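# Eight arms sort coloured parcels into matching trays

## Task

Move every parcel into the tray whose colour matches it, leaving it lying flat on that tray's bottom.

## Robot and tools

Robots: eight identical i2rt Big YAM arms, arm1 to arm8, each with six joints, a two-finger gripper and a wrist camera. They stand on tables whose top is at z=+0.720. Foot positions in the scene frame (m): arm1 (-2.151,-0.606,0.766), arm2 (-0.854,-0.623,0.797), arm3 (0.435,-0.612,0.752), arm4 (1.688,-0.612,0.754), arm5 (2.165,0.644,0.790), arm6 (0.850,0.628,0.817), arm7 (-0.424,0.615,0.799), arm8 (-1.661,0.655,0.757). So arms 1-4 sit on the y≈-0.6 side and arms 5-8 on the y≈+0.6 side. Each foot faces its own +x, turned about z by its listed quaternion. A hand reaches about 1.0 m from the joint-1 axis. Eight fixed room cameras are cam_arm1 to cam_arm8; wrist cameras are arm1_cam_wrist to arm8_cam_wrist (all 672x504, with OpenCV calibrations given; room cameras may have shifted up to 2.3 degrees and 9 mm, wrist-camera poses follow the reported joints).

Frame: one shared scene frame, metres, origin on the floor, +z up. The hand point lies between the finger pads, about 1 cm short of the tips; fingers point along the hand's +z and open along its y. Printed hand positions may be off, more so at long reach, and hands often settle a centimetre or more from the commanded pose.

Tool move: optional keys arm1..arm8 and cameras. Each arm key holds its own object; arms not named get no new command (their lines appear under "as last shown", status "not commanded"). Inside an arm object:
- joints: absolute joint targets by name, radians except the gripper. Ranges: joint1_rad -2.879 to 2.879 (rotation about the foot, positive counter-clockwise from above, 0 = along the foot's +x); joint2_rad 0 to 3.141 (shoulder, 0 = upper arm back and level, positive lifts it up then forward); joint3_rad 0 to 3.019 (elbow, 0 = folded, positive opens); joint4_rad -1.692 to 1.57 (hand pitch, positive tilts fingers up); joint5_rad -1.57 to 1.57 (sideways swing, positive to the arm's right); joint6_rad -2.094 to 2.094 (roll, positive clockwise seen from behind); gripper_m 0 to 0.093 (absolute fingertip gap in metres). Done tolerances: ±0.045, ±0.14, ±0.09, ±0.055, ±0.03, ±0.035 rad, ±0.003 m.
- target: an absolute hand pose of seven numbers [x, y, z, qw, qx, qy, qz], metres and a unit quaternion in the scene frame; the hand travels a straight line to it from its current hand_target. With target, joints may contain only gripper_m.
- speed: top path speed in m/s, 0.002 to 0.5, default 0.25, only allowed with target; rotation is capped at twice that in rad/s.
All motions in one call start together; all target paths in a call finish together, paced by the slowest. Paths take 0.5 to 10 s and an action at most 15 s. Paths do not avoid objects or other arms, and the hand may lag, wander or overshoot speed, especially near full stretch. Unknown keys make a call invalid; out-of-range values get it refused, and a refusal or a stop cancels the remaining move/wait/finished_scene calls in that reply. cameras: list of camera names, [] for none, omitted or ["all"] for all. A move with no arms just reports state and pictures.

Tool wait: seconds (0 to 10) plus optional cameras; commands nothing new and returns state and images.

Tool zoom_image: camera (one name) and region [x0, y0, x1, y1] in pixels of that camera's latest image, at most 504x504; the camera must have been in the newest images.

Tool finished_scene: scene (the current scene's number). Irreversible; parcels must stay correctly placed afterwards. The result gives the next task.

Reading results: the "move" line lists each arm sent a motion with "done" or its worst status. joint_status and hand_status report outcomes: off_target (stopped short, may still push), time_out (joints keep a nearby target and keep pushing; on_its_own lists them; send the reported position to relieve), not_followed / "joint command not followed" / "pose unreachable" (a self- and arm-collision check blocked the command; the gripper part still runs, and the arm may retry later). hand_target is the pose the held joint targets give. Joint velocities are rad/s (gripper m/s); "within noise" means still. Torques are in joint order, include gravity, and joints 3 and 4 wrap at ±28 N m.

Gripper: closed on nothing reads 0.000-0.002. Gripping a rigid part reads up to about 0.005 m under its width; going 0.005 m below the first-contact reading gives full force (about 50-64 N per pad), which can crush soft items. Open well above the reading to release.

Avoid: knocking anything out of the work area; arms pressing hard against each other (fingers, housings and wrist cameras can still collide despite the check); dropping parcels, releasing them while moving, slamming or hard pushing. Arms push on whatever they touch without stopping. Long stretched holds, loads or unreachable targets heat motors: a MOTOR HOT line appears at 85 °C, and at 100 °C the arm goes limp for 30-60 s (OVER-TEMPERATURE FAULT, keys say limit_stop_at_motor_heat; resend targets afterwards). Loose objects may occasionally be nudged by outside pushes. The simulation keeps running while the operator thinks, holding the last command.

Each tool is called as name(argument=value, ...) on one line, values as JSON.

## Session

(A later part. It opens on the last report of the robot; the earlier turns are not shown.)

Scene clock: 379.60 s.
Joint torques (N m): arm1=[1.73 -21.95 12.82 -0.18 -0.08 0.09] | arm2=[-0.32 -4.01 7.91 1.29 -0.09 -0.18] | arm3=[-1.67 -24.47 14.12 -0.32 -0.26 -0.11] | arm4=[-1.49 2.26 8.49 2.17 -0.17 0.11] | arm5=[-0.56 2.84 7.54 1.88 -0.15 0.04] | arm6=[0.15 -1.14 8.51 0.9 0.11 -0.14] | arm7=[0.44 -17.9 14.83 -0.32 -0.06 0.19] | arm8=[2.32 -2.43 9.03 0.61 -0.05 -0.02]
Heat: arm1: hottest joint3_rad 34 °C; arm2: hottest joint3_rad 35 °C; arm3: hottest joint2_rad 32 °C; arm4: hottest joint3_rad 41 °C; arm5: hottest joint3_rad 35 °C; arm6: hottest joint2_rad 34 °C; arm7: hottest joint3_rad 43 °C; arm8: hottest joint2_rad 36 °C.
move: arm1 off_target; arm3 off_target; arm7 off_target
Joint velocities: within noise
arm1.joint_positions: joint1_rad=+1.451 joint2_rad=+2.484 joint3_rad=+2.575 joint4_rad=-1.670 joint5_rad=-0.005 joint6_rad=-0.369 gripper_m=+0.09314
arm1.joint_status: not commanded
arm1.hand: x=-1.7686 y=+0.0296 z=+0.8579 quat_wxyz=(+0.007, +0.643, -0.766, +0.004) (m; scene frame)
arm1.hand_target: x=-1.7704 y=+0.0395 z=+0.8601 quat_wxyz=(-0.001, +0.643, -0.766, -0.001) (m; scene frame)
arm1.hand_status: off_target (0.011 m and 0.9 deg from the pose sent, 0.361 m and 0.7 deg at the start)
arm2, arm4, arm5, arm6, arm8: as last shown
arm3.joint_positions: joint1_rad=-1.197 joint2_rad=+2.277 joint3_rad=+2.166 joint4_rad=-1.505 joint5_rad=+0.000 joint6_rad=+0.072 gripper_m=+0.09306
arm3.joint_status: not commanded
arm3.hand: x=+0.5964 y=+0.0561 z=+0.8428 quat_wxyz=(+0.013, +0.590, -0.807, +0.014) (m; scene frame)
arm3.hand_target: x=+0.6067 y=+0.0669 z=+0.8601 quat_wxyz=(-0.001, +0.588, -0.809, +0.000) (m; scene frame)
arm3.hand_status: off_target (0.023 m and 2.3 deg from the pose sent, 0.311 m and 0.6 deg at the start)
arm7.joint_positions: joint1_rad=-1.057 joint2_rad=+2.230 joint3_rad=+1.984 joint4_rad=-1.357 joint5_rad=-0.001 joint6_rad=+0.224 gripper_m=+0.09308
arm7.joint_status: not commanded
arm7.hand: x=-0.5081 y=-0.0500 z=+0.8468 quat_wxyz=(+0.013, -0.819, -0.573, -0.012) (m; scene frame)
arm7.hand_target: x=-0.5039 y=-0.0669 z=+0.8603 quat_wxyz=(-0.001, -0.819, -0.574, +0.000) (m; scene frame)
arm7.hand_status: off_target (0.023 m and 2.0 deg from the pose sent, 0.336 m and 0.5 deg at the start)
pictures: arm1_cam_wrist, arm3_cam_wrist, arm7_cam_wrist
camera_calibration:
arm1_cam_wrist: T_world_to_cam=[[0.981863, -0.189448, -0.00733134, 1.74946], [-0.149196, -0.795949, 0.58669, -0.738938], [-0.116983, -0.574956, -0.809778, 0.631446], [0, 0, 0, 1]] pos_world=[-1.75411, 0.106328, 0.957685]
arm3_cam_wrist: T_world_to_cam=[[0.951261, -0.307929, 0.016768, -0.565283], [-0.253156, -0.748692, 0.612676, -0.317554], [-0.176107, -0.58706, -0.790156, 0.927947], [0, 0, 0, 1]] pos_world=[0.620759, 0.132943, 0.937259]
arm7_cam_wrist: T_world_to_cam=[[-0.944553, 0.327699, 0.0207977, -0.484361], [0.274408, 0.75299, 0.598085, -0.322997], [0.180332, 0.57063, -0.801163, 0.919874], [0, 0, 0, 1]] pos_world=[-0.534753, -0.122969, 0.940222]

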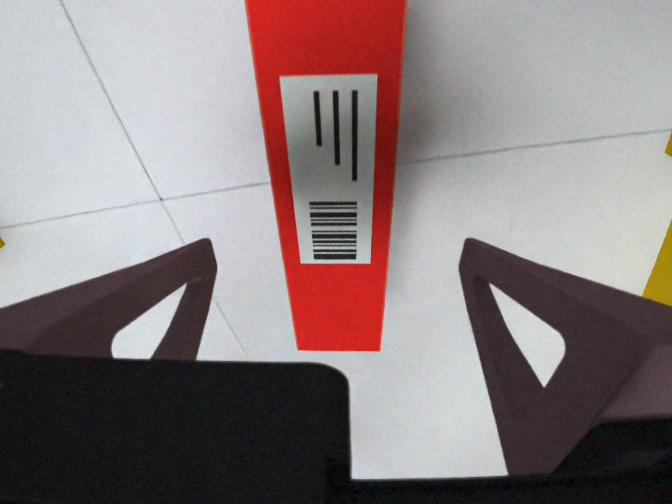

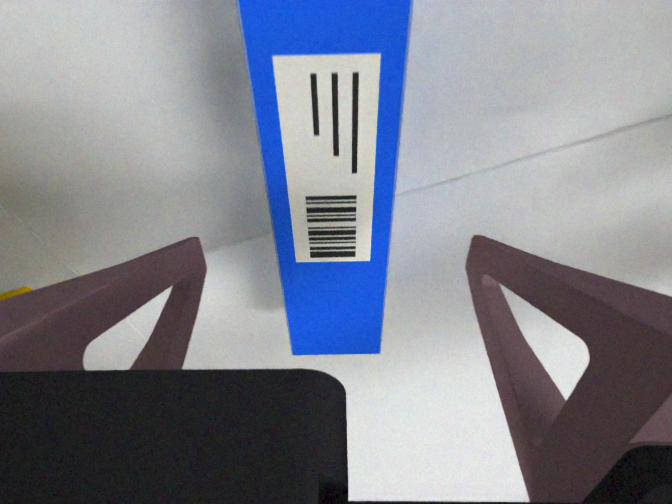

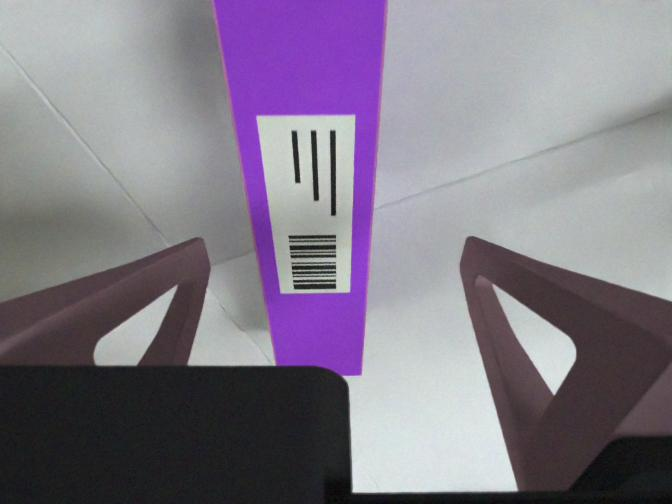

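move(arm1={"target":[-1.775,0.018,0.748,0,0.6428,-0.766,0],"speed":0.2}, arm7={"target":[-0.491,-0.037,0.75,0,0.8192,0.5736,0],"speed":0.2}, arm3={"target":[0.603,0.054,0.75,0,0.5878,-0.809,0],"speed":0.2}, cameras=["arm1_cam_wrist","arm7_cam_wrist","arm3_cam_wrist"])

move(arm1={"joints":{"gripper_m":0.045}}, arm7={"joints":{"gripper_m":0.045}}, arm3={"joints":{"gripper_m":0.045}}, cameras=[])

Scene clock: 403.43 s.
Joint torques (N m): arm1=[1.44 -23.41 7.64 0.76 -0.05 0.01] | arm2=[-0.32 -3.96 7.9 1.29 -0.08 -0.18] | arm3=[-1.61 -24.41 9.18 0.58 -0.25 -0.1] | arm4=[-1.49 2.26 8.49 2.17 -0.17 0.11] | arm5=[-0.09 3.08 7.5 1.81 -0.16 -0.01] | arm6=[0.21 -1.2 8.5 0.88 0.1 -0.15] | arm7=[0.44 -17.14 8.21 0.53 -0.04 0.22] | arm8=[2.61 -2.14 9.02 0.59 -0.03 -0.03]
Heat: arm1: hottest joint3_rad 40 °C; arm2: hottest joint3_rad 36 °C; arm3: hottest joint2_rad 34 °C; arm4: hottest joint3_rad 39 °C; arm5: hottest joint3_rad 35 °C; arm6: hottest joint3_rad 33 °C; arm7: hottest joint3_rad 47 °C; arm8: hottest joint2_rad 33 °C.
move: arm1 done; arm3 done; arm7 off_target
Joint velocities: within noise
arm1.joint_positions: joint1_rad=+1.451 joint2_rad=+2.444 joint3_rad=+2.220 joint4_rad=-1.342 joint5_rad=-0.005 joint6_rad=-0.369 gripper_m=+0.09314
arm1.joint_status: not commanded
arm1.hand: x=-1.7746 y=+0.0179 z=+0.7514 quat_wxyz=(+0.001, +0.643, -0.766, +0.002) (m; scene frame)
arm1.hand_target: x=-1.7750 y=+0.0181 z=+0.7482 quat_wxyz=(+0.000, +0.643, -0.766, +0.000) (m; scene frame)
arm1.hand_status: done (0.003 m and 0.2 deg from the pose sent, 0.111 m and 0.9 deg at the start)
arm2, arm4, arm5, arm6, arm8: as last shown
arm3.joint_positions: joint1_rad=-1.197 joint2_rad=+2.306 joint3_rad=+1.972 joint4_rad=-1.258 joint5_rad=+0.000 joint6_rad=+0.072 gripper_m=+0.09306
arm3.joint_status: not commanded
arm3.hand: x=+0.5955 y=+0.0511 z=+0.7512 quat_wxyz=(+0.004, +0.590, -0.807, +0.006) (m; scene frame)
arm3.hand_target: x=+0.6029 y=+0.0540 z=+0.7501 quat_wxyz=(+0.000, +0.588, -0.809, +0.000) (m; scene frame)
arm3.hand_status: done (0.008 m and 0.9 deg from the pose sent, 0.093 m and 2.2 deg at the start)
arm7.joint_positions: joint1_rad=-1.042 joint2_rad=+2.256 joint3_rad=+1.789 joint4_rad=-1.094 joint5_rad=-0.001 joint6_rad=+0.238 gripper_m=+0.09308
arm7.joint_status: not commanded
arm7.hand: x=-0.4966 y=-0.0384 z=+0.7601 quat_wxyz=(-0.003, -0.819, -0.574, +0.002) (m; scene frame)
arm7.hand_target: x=-0.4911 y=-0.0368 z=+0.7500 quat_wxyz=(+0.000, -0.819, -0.573, +0.000) (m; scene frame)
arm7.hand_status: off_target (0.012 m and 0.4 deg from the pose sent, 0.099 m and 2.0 deg at the start)
pictures: arm1_cam_wrist, arm3_cam_wrist, arm7_cam_wrist
camera_calibration:
arm1_cam_wrist: T_world_to_cam=[[0.981914, -0.1893, -0.00324236, 1.74941], [-0.15268, -0.801856, 0.577682, -0.685928], [-0.111955, -0.566739, -0.816256, 0.551408], [0, 0, 0, 1]] pos_world=[-1.76076, 0.0936516, 0.85201]
arm3_cam_wrist: T_world_to_cam=[[0.951201, -0.308213, 0.0148652, -0.563028], [-0.25658, -0.763251, 0.592972, -0.247749], [-0.171416, -0.567849, -0.805086, 0.859893], [0, 0, 0, 1]] pos_world=[0.619385, 0.125662, 0.847566]
arm7_cam_wrist: T_world_to_cam=[[-0.944855, 0.327266, 0.0120686, -0.469018], [0.276454, 0.777313, 0.565117, -0.256047], [0.175563, 0.53729, -0.824922, 0.856191], [0, 0, 0, 1]] pos_world=[-0.522684, -0.107501, 0.856648]

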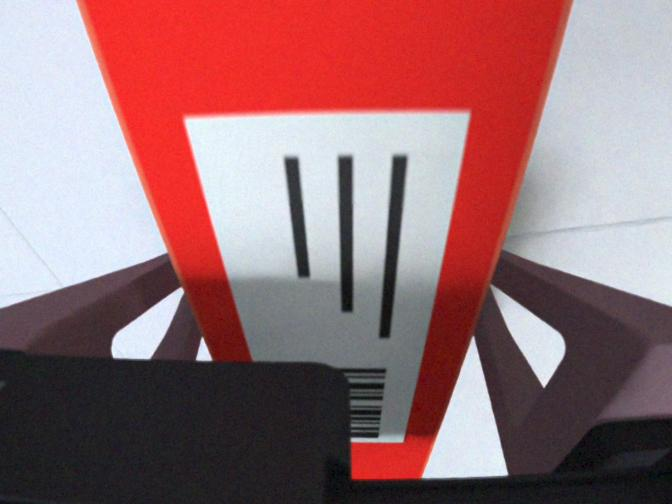

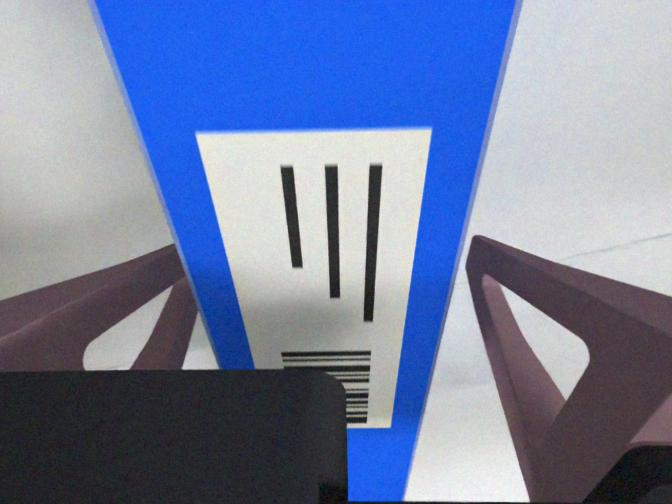

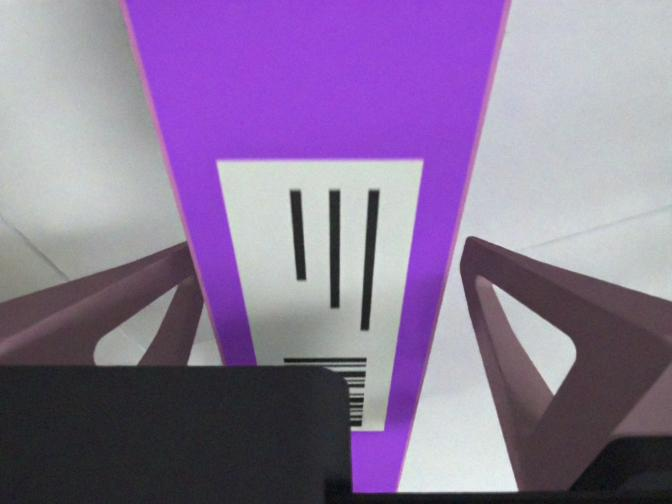

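Scene clock: 404.03 s.
Joint torques (N m): arm1=[1.2 -23.47 7.57 0.76 -0.04 0.01] | arm2=[-0.32 -3.96 7.9 1.29 -0.09 -0.18] | arm3=[-1.44 -24.47 9.06 0.55 -0.24 -0.1] | arm4=[-1.49 2.32 8.49 2.15 -0.17 0.11] | arm5=[-0.09 3.08 7.39 1.94 -0.16 0.02] | arm6=[0.03 -1.2 8.5 0.91 0.1 -0.14] | arm7=[0.38 -17.73 8.23 0.53 -0.03 0.19] | arm8=[2.2 -2.26 9.05 0.59 -0.04 -0.03]
Heat: arm1: hottest joint3_rad 40 °C; arm2: hottest joint3_rad 36 °C; arm3: hottest joint2_rad 34 °C; arm4: hottest joint3_rad 39 °C; arm5: hottest joint3_rad 35 °C; arm6: hottest joint3_rad 33 °C; arm7: hottest joint3_rad 47 °C; arm8: hottest joint2_rad 33 °C.
move: arm1 off_target; arm3 off_target; arm7 off_target
Joint velocities: within noise
arm1.joint_positions: joint1_rad=+1.451 joint2_rad=+2.444 joint3_rad=+2.220 joint4_rad=-1.342 joint5_rad=-0.006 joint6_rad=-0.369 gripper_m=+0.05922
arm1.joint_status: gripper_m off_target (ended at +0.05924, target +0.04500)
arm1.hand: x=-1.7746 y=+0.0180 z=+0.7514 quat_wxyz=(+0.001, +0.643, -0.766, +0.002) (m; scene frame)
arm1.hand_target: x=-1.7750 y=+0.0181 z=+0.7481 quat_wxyz=(+0.000, +0.643, -0.766, +0.000) (m; scene frame)
arm1.hand_status: not commanded
arm2, arm4, arm5, arm6, arm8: as last shown
arm3.joint_positions: joint1_rad=-1.197 joint2_rad=+2.306 joint3_rad=+1.972 joint4_rad=-1.258 joint5_rad=-0.001 joint6_rad=+0.072 gripper_m=+0.05861
arm3.joint_status: gripper_m off_target (ended at +0.05864, target +0.04500)
arm3.hand: x=+0.5954 y=+0.0512 z=+0.7512 quat_wxyz=(+0.004, +0.590, -0.807, +0.006) (m; scene frame)
arm3.hand_target: x=+0.6029 y=+0.0540 z=+0.7501 quat_wxyz=(+0.000, +0.588, -0.809, +0.000) (m; scene frame)
arm3.hand_status: not commanded
arm7.joint_positions: joint1_rad=-1.042 joint2_rad=+2.256 joint3_rad=+1.789 joint4_rad=-1.094 joint5_rad=-0.001 joint6_rad=+0.239 gripper_m=+0.05973
arm7.joint_status: gripper_m off_target (ended at +0.05975, target +0.04500)
arm7.hand: x=-0.4966 y=-0.0384 z=+0.7601 quat_wxyz=(-0.003, -0.819, -0.574, +0.002) (m; scene frame)
arm7.hand_target: x=-0.4911 y=-0.0368 z=+0.7500 quat_wxyz=(+0.000, -0.819, -0.574, +0.000) (m; scene frame)
arm7.hand_status: not commanded
pictures: none
No camera images: "cameras" was empty.

move(arm1={"target":[-1.919,-0.221,0.96,0,0.6428,-0.766,0]}, arm7={"target":[-0.474,0.168,0.96,0,0.8192,0.5736,0]}, arm3={"target":[0.541,-0.174,0.96,0,0.5878,-0.809,0]}, cameras=[])

move(arm1={"joints":{"joint1_rad":-1.532,"joint6_rad":0.262}}, arm7={"joints":{"joint1_rad":2.14,"joint6_rad":0.122}}, arm3={"joints":{"joint1_rad":2.112,"joint6_rad":-0.122}}, cameras=[])

move(arm1={"target":[-2.416,-1.256,0.89,0,0.8949,0.4462,0]}, arm7={"target":[-0.379,1.305,0.89,0,0.6361,-0.7716,0]}, arm3={"target":[0.386,-1.314,0.89,0,0.6884,0.7254,0]}, cameras=["cam_arm1","cam_arm7","cam_arm3","arm1_cam_wrist","arm7_cam_wrist","arm3_cam_wrist"])

Scene clock: 424.20 s.
Joint torques (N m): arm1=[0.85 -11.22 7.9 -0.06 -0.04 -0.05] | arm2=[-0.32 -3.96 7.9 1.29 -0.09 -0.18] | arm3=[-0.91 -15.91 9.32 -0.25 -0.24 -0.02] | arm4=[-1.49 2.26 8.49 2.15 -0.17 0.11] | arm5=[-0.56 2.9 7.46 1.78 -0.12 0.04] | arm6=[0.09 -1.14 8.47 0.88 0.11 -0.15] | arm7=[-0.5 -11.58 8.77 -0.25 -0.02 0.1] | arm8=[2.55 -2.08 9.02 0.61 -0.03 -0.03]
Heat: arm1: hottest joint3_rad 37 °C; arm2: hottest joint3_rad 36 °C; arm3: hottest joint2_rad 34 °C; arm4: hottest joint3_rad 38 °C; arm5: hottest joint3_rad 36 °C; arm6: hottest joint3_rad 33 °C; arm7: hottest joint3_rad 45 °C; arm8: hottest joint3_rad 33 °C.
move: arm1 done; arm3 done; arm7 done
Joint velocities: within noise
arm1.joint_positions: joint1_rad=+1.451 joint2_rad=+1.515 joint3_rad=+1.348 joint4_rad=-1.371 joint5_rad=-0.006 joint6_rad=-0.369 gripper_m=+0.05922
arm1.joint_status: not commanded
arm1.hand: x=-1.9181 y=-0.2160 z=+0.9660 quat_wxyz=(-0.013, +0.643, -0.766, -0.003) (m; scene frame)
arm1.hand_target: x=-1.9190 y=-0.2209 z=+0.9601 quat_wxyz=(+0.000, +0.643, -0.766, +0.000) (m; scene frame)
arm1.hand_status: done (0.008 m and 1.5 deg from the pose sent, 0.349 m and 0.2 deg at the start)
arm2, arm4, arm5, arm6, arm8: as last shown
arm3.joint_positions: joint1_rad=-1.197 joint2_rad=+1.550 joint3_rad=+1.374 joint4_rad=-1.408 joint5_rad=-0.001 joint6_rad=+0.072 gripper_m=+0.05861
arm3.joint_status: not commanded
arm3.hand: x=+0.5411 y=-0.1710 z=+0.9524 quat_wxyz=(+0.001, +0.590, -0.807, +0.003) (m; scene frame)
arm3.hand_target: x=+0.5409 y=-0.1740 z=+0.9598 quat_wxyz=(+0.000, +0.588, -0.809, +0.000) (m; scene frame)
arm3.hand_status: done (0.008 m and 0.6 deg from the pose sent, 0.312 m and 0.9 deg at the start)
arm7.joint_positions: joint1_rad=-1.042 joint2_rad=+1.553 joint3_rad=+1.285 joint4_rad=-1.285 joint5_rad=-0.001 joint6_rad=+0.239 gripper_m=+0.05973
arm7.joint_status: not commanded
arm7.hand: x=-0.4742 y=+0.1615 z=+0.9616 quat_wxyz=(-0.006, -0.819, -0.573, +0.005) (m; scene frame)
arm7.hand_target: x=-0.4740 y=+0.1679 z=+0.9600 quat_wxyz=(+0.000, -0.819, -0.573, +0.000) (m; scene frame)
arm7.hand_status: done (0.007 m and 0.9 deg from the pose sent, 0.288 m and 0.4 deg at the start)
pictures: none
No camera images: "cameras" was empty.

Scene clock: 427.50 s.
Joint torques (N m): arm1=[2.02 -11.22 7.92 -0.01 0.02 0.05] | arm2=[-0.32 -3.96 7.9 1.29 -0.09 -0.18] | arm3=[-1.32 -16.03 9.25 -0.29 -0.06 -0.19] | arm4=[-1.44 2.26 8.49 2.17 -0.17 0.11] | arm5=[-0.38 3.02 7.51 1.8 -0.15 0.05] | arm6=[0.15 -1.14 8.5 0.9 0.1 -0.14] | arm7=[-0.32 -11.4 8.75 -0.23 0.02 0.06] | arm8=[2.14 -2.32 9.06 0.55 -0.05 -0.03]
Heat: arm1: hottest joint3_rad 37 °C; arm2: hottest joint3_rad 36 °C; arm3: hottest joint2_rad 34 °C; arm4: hottest joint3_rad 38 °C; arm5: hottest joint3_rad 36 °C; arm6: hottest joint3_rad 33 °C; arm7: hottest joint3_rad 44 °C; arm8: hottest joint3_rad 33 °C.
move: arm1 done; arm3 done; arm7 done
Joint velocities: within noise
arm1.joint_positions: joint1_rad=-1.540 joint2_rad=+1.515 joint3_rad=+1.348 joint4_rad=-1.371 joint5_rad=-0.006 joint6_rad=+0.257 gripper_m=+0.05940
arm1.joint_status: all done
arm1.hand: x=-2.3249 y=-1.0229 z=+0.9730 quat_wxyz=(-0.019, -0.896, -0.444, +0.011) (m; scene frame)
arm1.hand_target: x=-2.3195 y=-1.0201 z=+0.9670 quat_wxyz=(-0.011, -0.895, -0.446, +0.001) (m; scene frame)
arm1.hand_status: not commanded
arm2, arm4, arm5, arm6, arm8: as last shown
arm3.joint_positions: joint1_rad=+2.122 joint2_rad=+1.550 joint3_rad=+1.374 joint4_rad=-1.408 joint5_rad=-0.006 joint6_rad=-0.108 gripper_m=+0.05854
arm3.joint_status: all done
arm3.hand: x=+0.4080 y=-1.0668 z=+0.9464 quat_wxyz=(-0.002, +0.689, +0.724, +0.011) (m; scene frame)
arm3.hand_target: x=+0.4031 y=-1.0637 z=+0.9538 quat_wxyz=(-0.001, +0.688, +0.725, +0.008) (m; scene frame)
arm3.hand_status: not commanded
arm7.joint_positions: joint1_rad=+2.142 joint2_rad=+1.553 joint3_rad=+1.285 joint4_rad=-1.285 joint5_rad=-0.002 joint6_rad=+0.127 gripper_m=+0.05972
arm7.joint_status: all done
arm7.hand: x=-0.3924 y=+1.0691 z=+0.9640 quat_wxyz=(-0.006, +0.635, -0.773, -0.009) (m; scene frame)
arm7.hand_target: x=-0.3916 y=+1.0626 z=+0.9623 quat_wxyz=(-0.001, +0.636, -0.772, -0.002) (m; scene frame)
arm7.hand_status: not commanded
pictures: none
No camera images: "cameras" was empty.

Scene clock: 429.70 s.
Joint torques (N m): arm1=[2.14 -20.07 12.64 -0.18 0.2 0.06] | arm2=[-0.32 -3.96 7.9 1.29 -0.09 -0.18] | arm3=[-1.03 -24.29 14.42 -0.24 0.01 -0.17] | arm4=[-1.49 2.26 8.5 2.15 -0.17 0.12] | arm5=[-0.5 2.96 7.35 1.83 -0.21 0] | arm6=[0.09 -1.08 8.51 0.91 0.1 -0.14] | arm7=[0.21 -17.67 15.43 -0.36 0.07 0.12] | arm8=[2.26 -2.26 8.95 0.62 -0.05 -0.02]
Heat: arm1: hottest joint3_rad 37 °C; arm2: hottest joint3_rad 36 °C; arm3: hottest joint2_rad 34 °C; arm4: hottest joint3_rad 38 °C; arm5: hottest joint3_rad 36 °C; arm6: hottest joint3_rad 33 °C; arm7: hottest joint3_rad 44 °C; arm8: hottest joint3_rad 33 °C.
move: arm1 off_target; arm3 off_target; arm7 off_target
Joint velocities: within noise
arm1.joint_positions: joint1_rad=-1.540 joint2_rad=+2.265 joint3_rad=+2.215 joint4_rad=-1.547 joint5_rad=+0.004 joint6_rad=+0.257 gripper_m=+0.05940
arm1.joint_status: not commanded
arm1.hand: x=-2.4173 y=-1.2432 z=+0.8849 quat_wxyz=(+0.005, -0.896, -0.445, -0.008) (m; scene frame)
arm1.hand_target: x=-2.4156 y=-1.2554 z=+0.8901 quat_wxyz=(-0.001, -0.895, -0.446, +0.001) (m; scene frame)
arm1.hand_status: off_target (0.014 m and 1.1 deg from the pose sent, 0.264 m and 2.5 deg at the start)
arm2, arm4, arm5, arm6, arm8: as last shown
arm3.joint_positions: joint1_rad=+2.122 joint2_rad=+2.264 joint3_rad=+2.247 joint4_rad=-1.586 joint5_rad=+0.002 joint6_rad=-0.108 gripper_m=+0.05854
arm3.joint_status: not commanded
arm3.hand: x=+0.3932 y=-1.3013 z=+0.8735 quat_wxyz=(-0.011, +0.689, +0.724, +0.016) (m; scene frame)
arm3.hand_target: x=+0.3861 y=-1.3129 z=+0.8900 quat_wxyz=(+0.000, +0.688, +0.725, -0.001) (m; scene frame)
arm3.hand_status: off_target (0.022 m and 2.2 deg from the pose sent, 0.255 m and 1.3 deg at the start)
arm7.joint_positions: joint1_rad=+2.142 joint2_rad=+2.231 joint3_rad=+2.058 joint4_rad=-1.435 joint5_rad=-0.002 joint6_rad=+0.127 gripper_m=+0.05972
arm7.joint_status: not commanded
arm7.hand: x=-0.3775 y=+1.2877 z=+0.8772 quat_wxyz=(+0.013, +0.635, -0.773, +0.012) (m; scene frame)
arm7.hand_target: x=-0.3790 y=+1.3038 z=+0.8903 quat_wxyz=(-0.001, +0.636, -0.772, -0.001) (m; scene frame)
arm7.hand_status: off_target (0.022 m and 2.0 deg from the pose sent, 0.248 m and 1.2 deg at the start)
pictures: arm1_cam_wrist, arm3_cam_wrist, arm7_cam_wrist, cam_arm1, cam_arm3, cam_arm7
camera_calibration:
arm1_cam_wrist: T_world_to_cam=[[-0.786801, 0.6172, -0.00298874, -1.13099], [0.497268, 0.636767, 0.589281, 1.47696], [0.365607, 0.46216, -0.807923, 2.29985], [0, 0, 0, 1]] pos_world=[-2.46515, -1.30533, 0.984381]
arm3_cam_wrist: T_world_to_cam=[[-0.999006, -0.0445275, 0.00200578, 0.331932], [-0.033981, 0.789965, 0.612209, 0.512404], [-0.0288447, 0.611533, -0.790693, 1.62176], [0, 0, 0, 1]] pos_world=[0.395793, -1.38176, 0.967953]
arm7_cam_wrist: T_world_to_cam=[[0.983798, -0.178692, 0.0145067, 0.585532], [-0.151619, -0.786101, 0.599214, 0.435721], [-0.0956711, -0.591705, -0.800457, 1.54929], [0, 0, 0, 1]] pos_world=[-0.361759, 1.36387, 0.970554]

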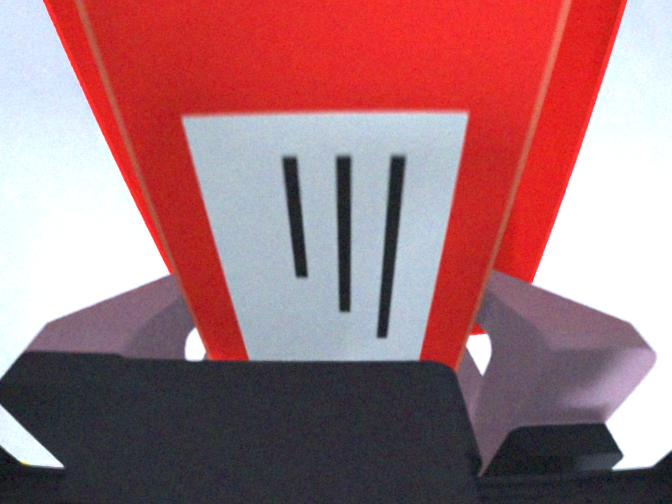

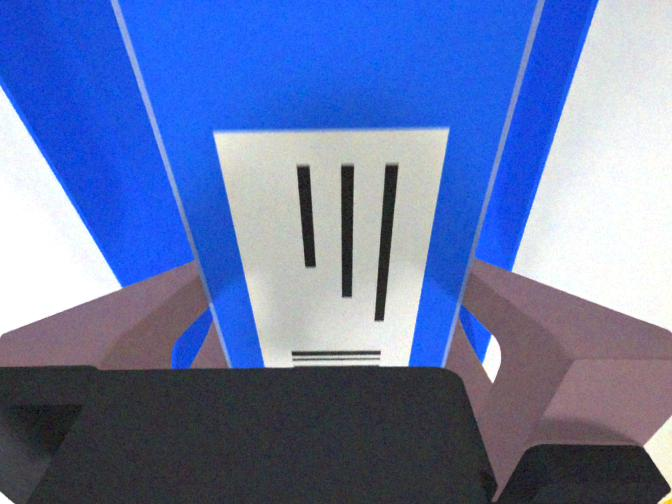

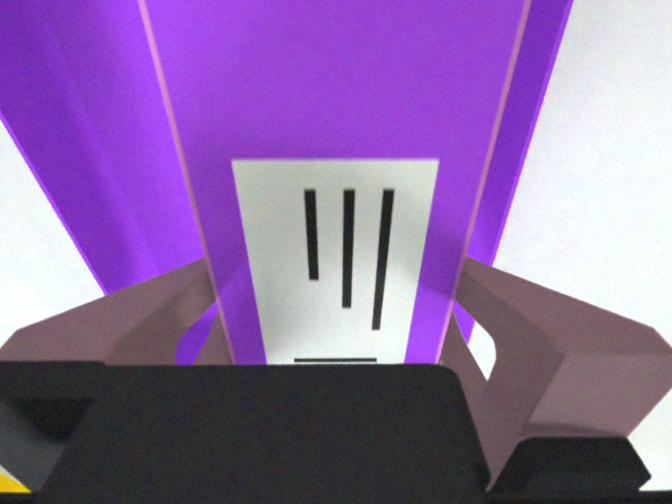

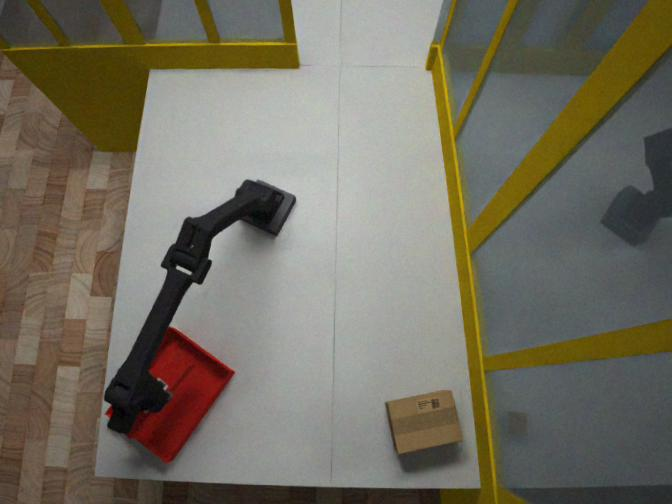

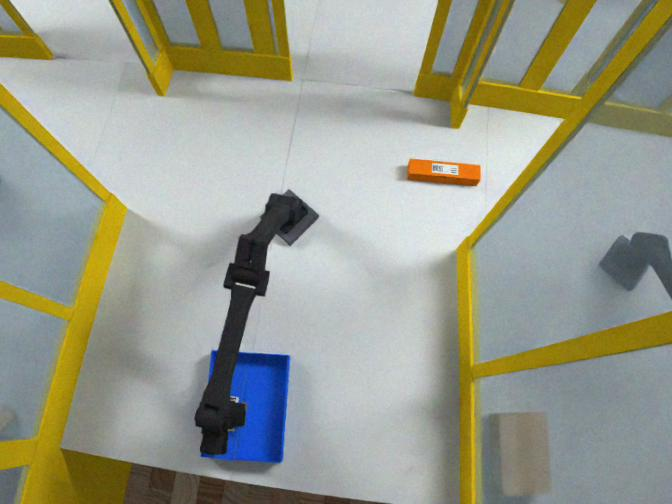

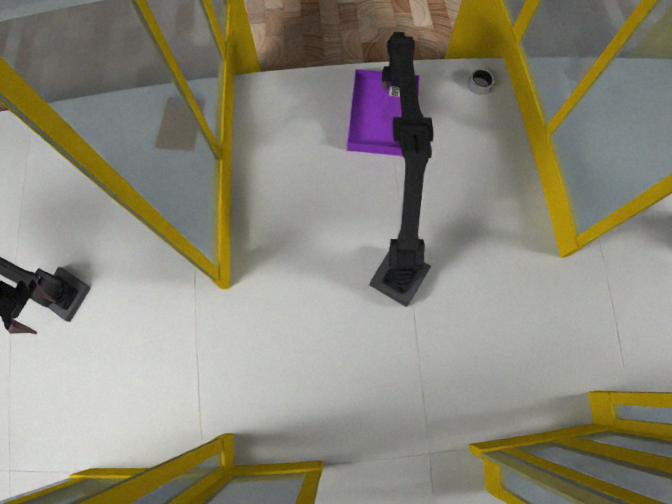

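move(arm1={"target":[-2.42,-1.252,0.775,0,0.8949,0.4462,0],"speed":0.15}, arm7={"target":[-0.372,1.315,0.78,0,0.6361,-0.7716,0],"speed":0.15}, arm3={"target":[0.386,-1.312,0.775,0,0.6884,0.7254,0],"speed":0.15}, cameras=[])

move(arm1={"target":[-2.42,-1.252,0.745,0,0.8949,0.4462,0],"speed":0.1}, arm7={"target":[-0.372,1.315,0.75,0,0.6361,-0.7716,0],"speed":0.1}, arm3={"target":[0.386,-1.312,0.745,0,0.6884,0.7254,0],"speed":0.1}, cameras=["cam_arm1","cam_arm7","cam_arm3"])

Scene clock: 499.17 s.
Joint torques (N m): arm1=[1.61 -21.54 8.13 0.72 0.21 -0.03] | arm2=[-0.32 -3.96 7.91 1.29 -0.09 -0.18] | arm3=[-1.2 -25.05 9.29 0.57 0 -0.18] | arm4=[-1.49 2.26 8.49 2.17 -0.17 0.11] | arm5=[-0.44 2.67 7.46 1.89 -0.15 0.03] | arm6=[0.15 -1.2 8.51 0.88 0.1 -0.14] | arm7=[-0.73 -16.32 8.47 0.57 -0.06 0.04] | arm8=[2.08 -2.2 9.03 0.57 -0.04 -0.04]
Heat: arm1: hottest joint3_rad 46 °C; arm2: hottest joint3_rad 36 °C; arm3: hottest joint3_rad 38 °C; arm4: hottest joint3_rad 38 °C; arm5: hottest joint3_rad 36 °C; arm6: hottest joint3_rad 33 °C; arm7: hottest joint3_rad 55 °C; arm8: hottest joint3_rad 33 °C.
move: arm1 done; arm3 done; arm7 off_target
Joint velocities: within noise
arm1.joint_positions: joint1_rad=-1.540 joint2_rad=+2.328 joint3_rad=+2.063 joint4_rad=-1.311 joint5_rad=+0.004 joint6_rad=+0.257 gripper_m=+0.05940
arm1.joint_status: not commanded
arm1.hand: x=-2.4199 y=-1.2509 z=+0.7848 quat_wxyz=(-0.002, -0.896, -0.445, +0.000) (m; scene frame)
arm1.hand_target: x=-2.4199 y=-1.2519 z=+0.7750 quat_wxyz=(+0.000, -0.895, -0.446, +0.000) (m; scene frame)
arm1.hand_status: done (0.010 m and 0.3 deg from the pose sent, 0.110 m and 1.1 deg at the start)
arm2, arm4, arm5, arm6, arm8: as last shown
arm3.joint_positions: joint1_rad=+2.122 joint2_rad=+2.318 joint3_rad=+2.075 joint4_rad=-1.343 joint5_rad=+0.002 joint6_rad=-0.108 gripper_m=+0.05854
arm3.joint_status: not commanded
arm3.hand: x=+0.3933 y=-1.3065 z=+0.7717 quat_wxyz=(-0.006, +0.689, +0.724, +0.009) (m; scene frame)
arm3.hand_target: x=+0.3860 y=-1.3118 z=+0.7750 quat_wxyz=(+0.000, +0.688, +0.725, +0.000) (m; scene frame)
arm3.hand_status: done (0.010 m and 1.3 deg from the pose sent, 0.099 m and 2.2 deg at the start)
arm7.joint_positions: joint1_rad=+2.142 joint2_rad=+2.319 joint3_rad=+2.053 joint4_rad=-1.258 joint5_rad=+0.000 joint6_rad=+0.127 gripper_m=+0.05972
arm7.joint_status: not commanded
arm7.hand: x=-0.3747 y=+1.3224 z=+0.8172 quat_wxyz=(-0.017, +0.634, -0.773, -0.018) (m; scene frame)
arm7.hand_target: x=-0.3721 y=+1.3136 z=+0.7810 quat_wxyz=(+0.000, +0.636, -0.772, +0.000) (m; scene frame)
arm7.hand_status: off_target (0.038 m and 2.9 deg from the pose sent, 0.101 m and 2.0 deg at the start)
pictures: none
No camera images: "cameras" was empty.

Scene clock: 500.30 s.
Joint torques (N m): arm1=[1.9 -20.89 7.68 0.84 0.21 -0.03] | arm2=[-0.32 -3.96 7.9 1.29 -0.09 -0.18] | arm3=[-1.26 -24.23 8.9 0.77 -0.06 -0.18] | arm4=[-1.49 2.26 8.49 2.15 -0.17 0.11] | arm5=[-0.21 3.66 7.42 1.77 -0.17 0.03] | arm6=[0.15 -1.14 8.51 0.9 0.1 -0.14] | arm7=[-0.56 -14.8 7.08 0.58 -0.09 0.04] | arm8=[2.37 -2.2 8.98 0.68 -0.03 -0.02]
Heat: arm1: hottest joint3_rad 46 °C; arm2: hottest joint3_rad 36 °C; arm3: hottest joint3_rad 38 °C; arm4: hottest joint3_rad 38 °C; arm5: hottest joint3_rad 36 °C; arm6: hottest joint3_rad 33 °C; arm7: hottest joint3_rad 55 °C; arm8: hottest joint3_rad 33 °C.
move: arm1 off_target; arm3 off_target; arm7 off_target
Joint velocities: within noise
arm1.joint_positions: joint1_rad=-1.540 joint2_rad=+2.351 joint3_rad=+2.038 joint4_rad=-1.255 joint5_rad=+0.004 joint6_rad=+0.257 gripper_m=+0.05940
arm1.joint_status: not commanded
arm1.hand: x=-2.4206 y=-1.2531 z=+0.7602 quat_wxyz=(-0.005, -0.896, -0.445, +0.003) (m; scene frame)
arm1.hand_target: x=-2.4198 y=-1.2518 z=+0.7453 quat_wxyz=(+0.000, -0.895, -0.446, +0.000) (m; scene frame)
arm1.hand_status: off_target (0.015 m and 0.7 deg from the pose sent, 0.040 m and 0.3 deg at the start)
arm2.joint_positions: joint1_rad=-2.593 joint2_rad=+0.905 joint3_rad=+1.499 joint4_rad=-1.492 joint5_rad=+0.003 joint6_rad=-0.201 gripper_m=+0.09294
arm2.joint_status: not commanded
arm2.hand: x=-0.5449 y=-0.6593 z=+1.2892 quat_wxyz=(-0.326, +0.041, -0.943, +0.052) (m; scene frame)
arm2.hand_target: x=-0.5485 y=-0.6607 z=+1.2896 quat_wxyz=(-0.324, +0.045, -0.943, +0.055) (m; scene frame)
arm2.hand_status: not commanded
arm3.joint_positions: joint1_rad=+2.122 joint2_rad=+2.329 joint3_rad=+2.048 joint4_rad=-1.289 joint5_rad=+0.004 joint6_rad=-0.108 gripper_m=+0.05854
arm3.joint_status: not commanded
arm3.hand: x=+0.3930 y=-1.3092 z=+0.7544 quat_wxyz=(-0.001, +0.690, +0.724, +0.002) (m; scene frame)
arm3.hand_target: x=+0.3860 y=-1.3118 z=+0.7453 quat_wxyz=(+0.000, +0.688, +0.725, +0.000) (m; scene frame)
arm3.hand_status: off_target (0.012 m and 0.4 deg from the pose sent, 0.028 m and 1.3 deg at the start)
arm4.joint_positions: joint1_rad=+0.616 joint2_rad=+0.604 joint3_rad=+1.432 joint4_rad=-1.309 joint5_rad=+0.016 joint6_rad=-0.390 gripper_m=+0.09293
arm4.joint_status: not commanded
arm4.hand: x=+1.6981 y=-0.3809 z=+1.3202 quat_wxyz=(-0.428, +0.708, -0.484, -0.284) (m; scene frame)
arm4.hand_target: x=+1.7014 y=-0.3815 z=+1.3220 quat_wxyz=(-0.433, +0.701, -0.490, -0.285) (m; scene frame)
arm4.hand_status: not commanded
arm5.joint_positions: joint1_rad=+0.639 joint2_rad=+0.625 joint3_rad=+1.427 joint4_rad=-1.371 joint5_rad=+0.001 joint6_rad=+0.370 gripper_m=+0.09397
arm5.joint_status: not commanded
arm5.hand: x=+1.9512 y=+0.5574 z=+1.3379 quat_wxyz=(+0.172, +0.879, +0.004, -0.445) (m; scene frame)
arm5.hand_target: x=+1.9540 y=+0.5566 z=+1.3504 quat_wxyz=(+0.181, +0.872, +0.003, -0.455) (m; scene frame)
arm5.hand_status: not commanded
arm6.joint_positions: joint1_rad=-0.309 joint2_rad=+0.898 joint3_rad=+1.496 joint4_rad=-1.493 joint5_rad=-0.002 joint6_rad=-0.092 gripper_m=+0.09290
arm6.joint_status: not commanded
arm6.hand: x=+1.0354 y=+0.3816 z=+1.3090 quat_wxyz=(-0.289, -0.382, -0.863, +0.161) (m; scene frame)
arm6.hand_target: x=+1.0370 y=+0.3836 z=+1.3095 quat_wxyz=(-0.287, -0.376, -0.866, +0.160) (m; scene frame)
arm6.hand_status: not commanded
arm7.joint_positions: joint1_rad=+2.142 joint2_rad=+2.320 joint3_rad=+2.039 joint4_rad=-1.203 joint5_rad=+0.001 joint6_rad=+0.127 gripper_m=+0.05972
arm7.joint_status: not commanded
arm7.hand: x=-0.3739 y=+1.3309 z=+0.8119 quat_wxyz=(-0.031, +0.634, -0.772, -0.033) (m; scene frame)
arm7.hand_target: x=-0.3723 y=+1.3117 z=+0.7529 quat_wxyz=(+0.000, +0.636, -0.772, +0.000) (m; scene frame)
arm7.hand_status: off_target (0.064 m and 5.2 deg from the pose sent, 0.068 m and 2.9 deg at the start)
arm8.joint_positions: joint1_rad=+1.594 joint2_rad=+0.903 joint3_rad=+1.501 joint4_rad=-1.492 joint5_rad=-0.001 joint6_rad=-0.005 gripper_m=+0.09294
arm8.joint_status: not commanded
arm8.hand: x=-1.4024 y=+0.4847 z=+1.2510 quat_wxyz=(-0.318, -0.269, -0.904, +0.096) (m; scene frame)
arm8.hand_target: x=-1.4033 y=+0.4874 z=+1.2500 quat_wxyz=(-0.315, -0.267, -0.906, +0.094) (m; scene frame)
arm8.hand_status: not commanded
pictures: cam_arm1, cam_arm3, cam_arm7

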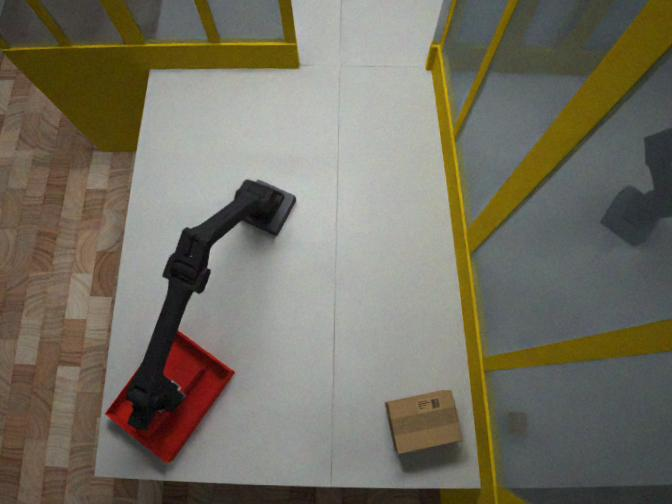

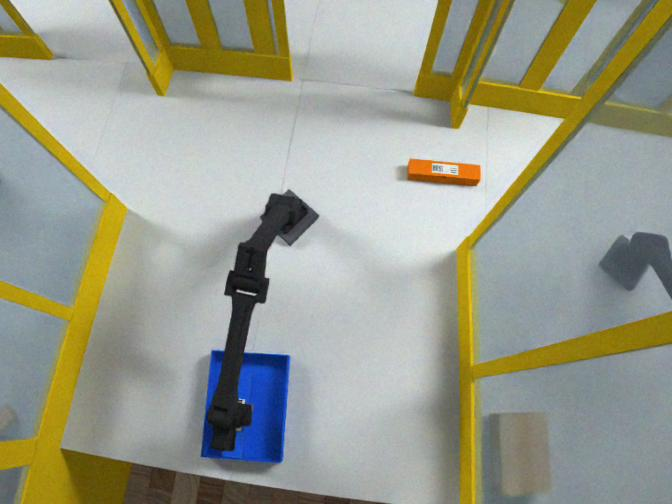

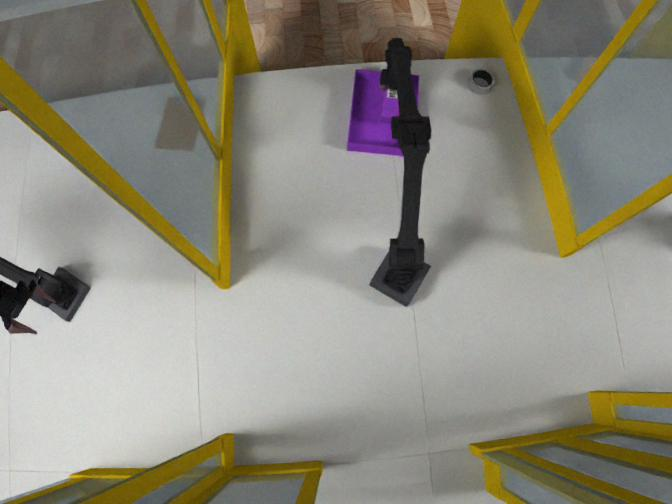

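zoom_image(camera="cam_arm7", region=[320, 20, 460, 170])

move(arm1={"joints":{"gripper_m":0.093}}, arm3={"joints":{"gripper_m":0.093}}, arm7={"target":[-0.372,1.32,0.85,0,0.6361,-0.7716,0]}, cameras=["arm7_cam_wrist"])

Scaled by 3.360.

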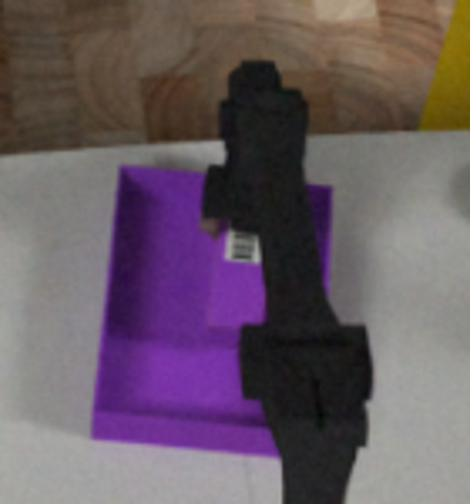

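Scene clock: 509.70 s.
Joint torques (N m): arm1=[1.73 -20.72 7.84 0.75 0.21 -0.01] | arm2=[-0.32 -4.01 7.9 1.29 -0.09 -0.18] | arm3=[-1.32 -24.35 8.88 0.61 -0.05 -0.18] | arm4=[-1.49 2.26 8.5 2.17 -0.17 0.11] | arm5=[-0.44 3.19 7.36 1.83 -0.17 0.01] | arm6=[0.09 -1.14 8.5 0.88 0.1 -0.14] | arm7=[-0.5 -19.08 14.9 -0.5 -0.09 0.05] | arm8=[2.14 -2.2 8.99 0.62 -0.02 -0.02]
Heat: arm1: hottest joint3_rad 43 °C; arm2: hottest joint3_rad 36 °C; arm3: hottest joint2_rad 36 °C; arm4: hottest joint3_rad 38 °C; arm5: hottest joint3_rad 36 °C; arm6: hottest joint3_rad 33 °C; arm7: hottest joint3_rad 52 °C; arm8: hottest joint3_rad 33 °C.
move: arm1 done; arm3 done; arm7 off_target
Joint velocities: within noise
arm1.joint_positions: joint1_rad=-1.540 joint2_rad=+2.351 joint3_rad=+2.038 joint4_rad=-1.255 joint5_rad=+0.004 joint6_rad=+0.257 gripper_m=+0.09288
arm1.joint_status: all done
arm1.hand: x=-2.4207 y=-1.2531 z=+0.7602 quat_wxyz=(-0.005, -0.896, -0.445, +0.004) (m; scene frame)
arm1.hand_target: x=-2.4199 y=-1.2518 z=+0.7453 quat_wxyz=(+0.000, -0.895, -0.446, +0.000) (m; scene frame)
arm1.hand_status: not commanded
arm2, arm4, arm5, arm6, arm8: as last shown
arm3.joint_positions: joint1_rad=+2.122 joint2_rad=+2.330 joint3_rad=+2.048 joint4_rad=-1.284 joint5_rad=+0.004 joint6_rad=-0.108 gripper_m=+0.09297
arm3.joint_status: all done
arm3.hand: x=+0.3929 y=-1.3102 z=+0.7536 quat_wxyz=(+0.000, +0.690, +0.724, +0.001) (m; scene frame)
arm3.hand_target: x=+0.3860 y=-1.3118 z=+0.7452 quat_wxyz=(+0.000, +0.688, +0.725, +0.000) (m; scene frame)
arm3.hand_status: not commanded
arm7.joint_positions: joint1_rad=+2.142 joint2_rad=+2.319 joint3_rad=+2.089 joint4_rad=-1.387 joint5_rad=+0.001 joint6_rad=+0.126 gripper_m=+0.05972
arm7.joint_status: not commanded
arm7.hand: x=-0.3758 y=+1.3029 z=+0.8302 quat_wxyz=(+0.015, +0.635, -0.772, +0.016) (m; scene frame)
arm7.hand_target: x=-0.3720 y=+1.3188 z=+0.8502 quat_wxyz=(+0.000, +0.636, -0.772, +0.000) (m; scene frame)
arm7.hand_status: off_target (0.026 m and 2.5 deg from the pose sent, 0.040 m and 5.2 deg at the start)
pictures: arm7_cam_wrist
camera_calibration:
arm7_cam_wrist: T_world_to_cam=[[0.983907, -0.17765, 0.0191496, 0.58212], [-0.152842, -0.781272, 0.605189, 0.464416], [-0.0925509, -0.598376, -0.795852, 1.52682], [0, 0, 0, 1]] pos_world=[-0.360461, 1.37986, 0.922919]

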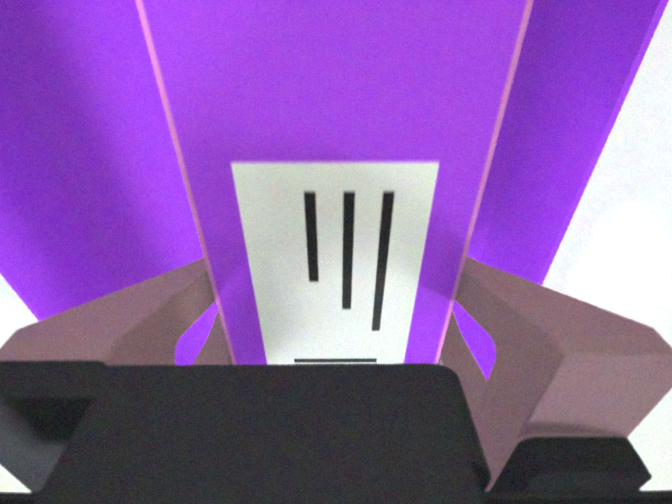

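move(arm7={"target":[-0.395,1.28,0.88,0,0.6361,-0.7716,0],"speed":0.2}, arm1={"target":[-2.42,-1.252,0.93,0,0.8949,0.4462,0]}, arm3={"target":[0.389,-1.311,0.93,0,0.6884,0.7254,0]}, cameras=["cam_arm7","cam_arm1","cam_arm3"])

zoom_image(camera="cam_arm7", region=[320, 20, 460, 170])

Scene clock: 527.47 s.
Joint torques (N m): arm1=[1.61 -20.13 12.59 -0.06 0.2 -0.01] | arm2=[-0.32 -3.96 7.91 1.29 -0.09 -0.18] | arm3=[-0.79 -24.82 14.23 -0.25 -0.05 -0.11] | arm4=[-1.49 2.26 8.49 2.15 -0.17 0.11] | arm5=[0.09 2.78 7.47 1.77 -0.17 -0.01] | arm6=[0.09 -1.14 8.51 0.91 0.11 -0.14] | arm7=[0.15 -19.84 8.75 0.53 -0.11 0.18] | arm8=[2.32 -2.2 9.02 0.58 -0.06 -0.02]
Heat: arm1: hottest joint3_rad 40 °C; arm2: hottest joint3_rad 36 °C; arm3: hottest joint2_rad 35 °C; arm4: hottest joint3_rad 37 °C; arm5: hottest joint3_rad 36 °C; arm6: hottest joint3_rad 33 °C; arm7: hottest joint3_rad 49 °C; arm8: hottest joint3_rad 33 °C.
move: arm1 off_target; arm3 off_target; arm7 done
Joint velocities: within noise
arm1.joint_positions: joint1_rad=-1.540 joint2_rad=+2.262 joint3_rad=+2.317 joint4_rad=-1.650 joint5_rad=+0.004 joint6_rad=+0.257 gripper_m=+0.09288
arm1.joint_status: not commanded
arm1.hand: x=-2.4174 y=-1.2422 z=+0.9254 quat_wxyz=(+0.005, -0.896, -0.445, -0.007) (m; scene frame)
arm1.hand_target: x=-2.4197 y=-1.2514 z=+0.9300 quat_wxyz=(+0.000, -0.895, -0.446, +0.001) (m; scene frame)
arm1.hand_status: off_target (0.011 m and 1.0 deg from the pose sent, 0.170 m and 0.7 deg at the start)
arm2, arm4, arm5, arm6, arm8: as last shown
arm3.joint_positions: joint1_rad=+2.122 joint2_rad=+2.259 joint3_rad=+2.333 joint4_rad=-1.673 joint5_rad=+0.004 joint6_rad=-0.108 gripper_m=+0.09297
arm3.joint_status: not commanded
arm3.hand: x=+0.3927 y=-1.3003 z=+0.9099 quat_wxyz=(-0.010, +0.689, +0.724, +0.013) (m; scene frame)
arm3.hand_target: x=+0.3891 y=-1.3097 z=+0.9298 quat_wxyz=(+0.003, +0.688, +0.725, -0.004) (m; scene frame)
arm3.hand_status: off_target (0.023 m and 1.9 deg from the pose sent, 0.176 m and 0.2 deg at the start; pose on its path clipped on 12 of 56 steps; a joint's target at an end of its range on 23 of 56 steps)
arm7.joint_positions: joint1_rad=+2.161 joint2_rad=+2.196 joint3_rad=+1.979 joint4_rad=-1.379 joint5_rad=+0.001 joint6_rad=+0.141 gripper_m=+0.05972
arm7.joint_status: not commanded
arm7.hand: x=-0.3904 y=+1.2791 z=+0.8707 quat_wxyz=(+0.007, +0.637, -0.771, +0.009) (m; scene frame)
arm7.hand_target: x=-0.3949 y=+1.2800 z=+0.8800 quat_wxyz=(+0.000, +0.636, -0.772, +0.000) (m; scene frame)
arm7.hand_status: done (0.010 m and 1.3 deg from the pose sent, 0.058 m and 2.5 deg at the start)
pictures: cam_arm1, cam_arm3, cam_arm7

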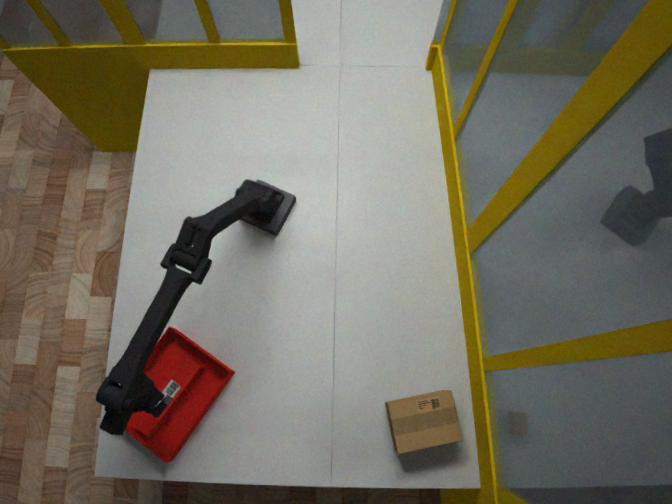

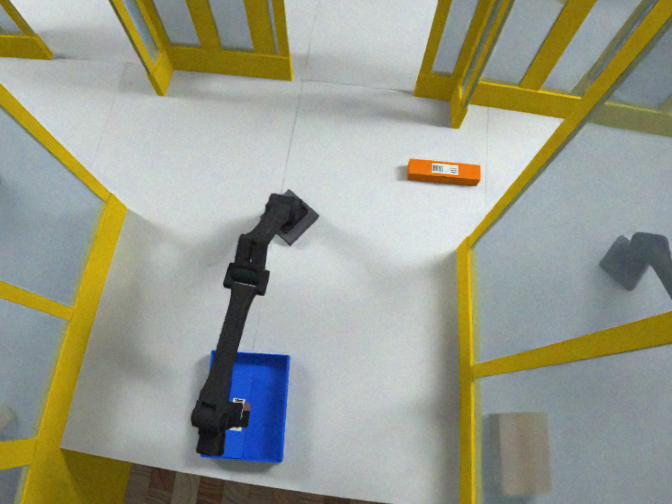

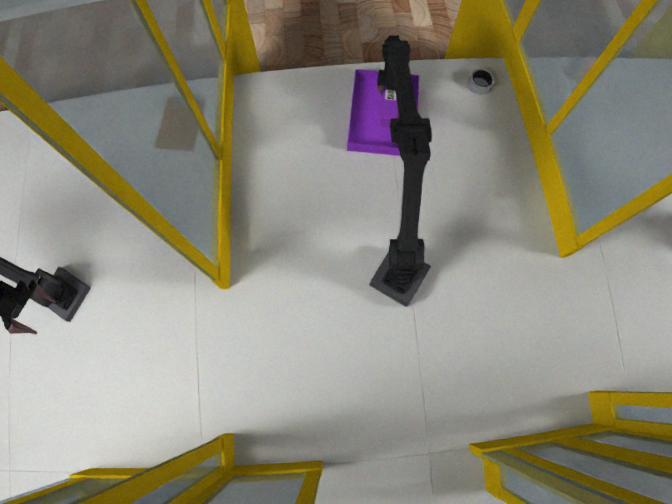

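Scaled by 3.360.

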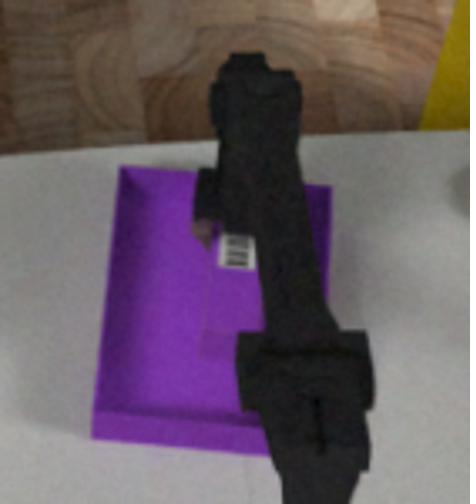

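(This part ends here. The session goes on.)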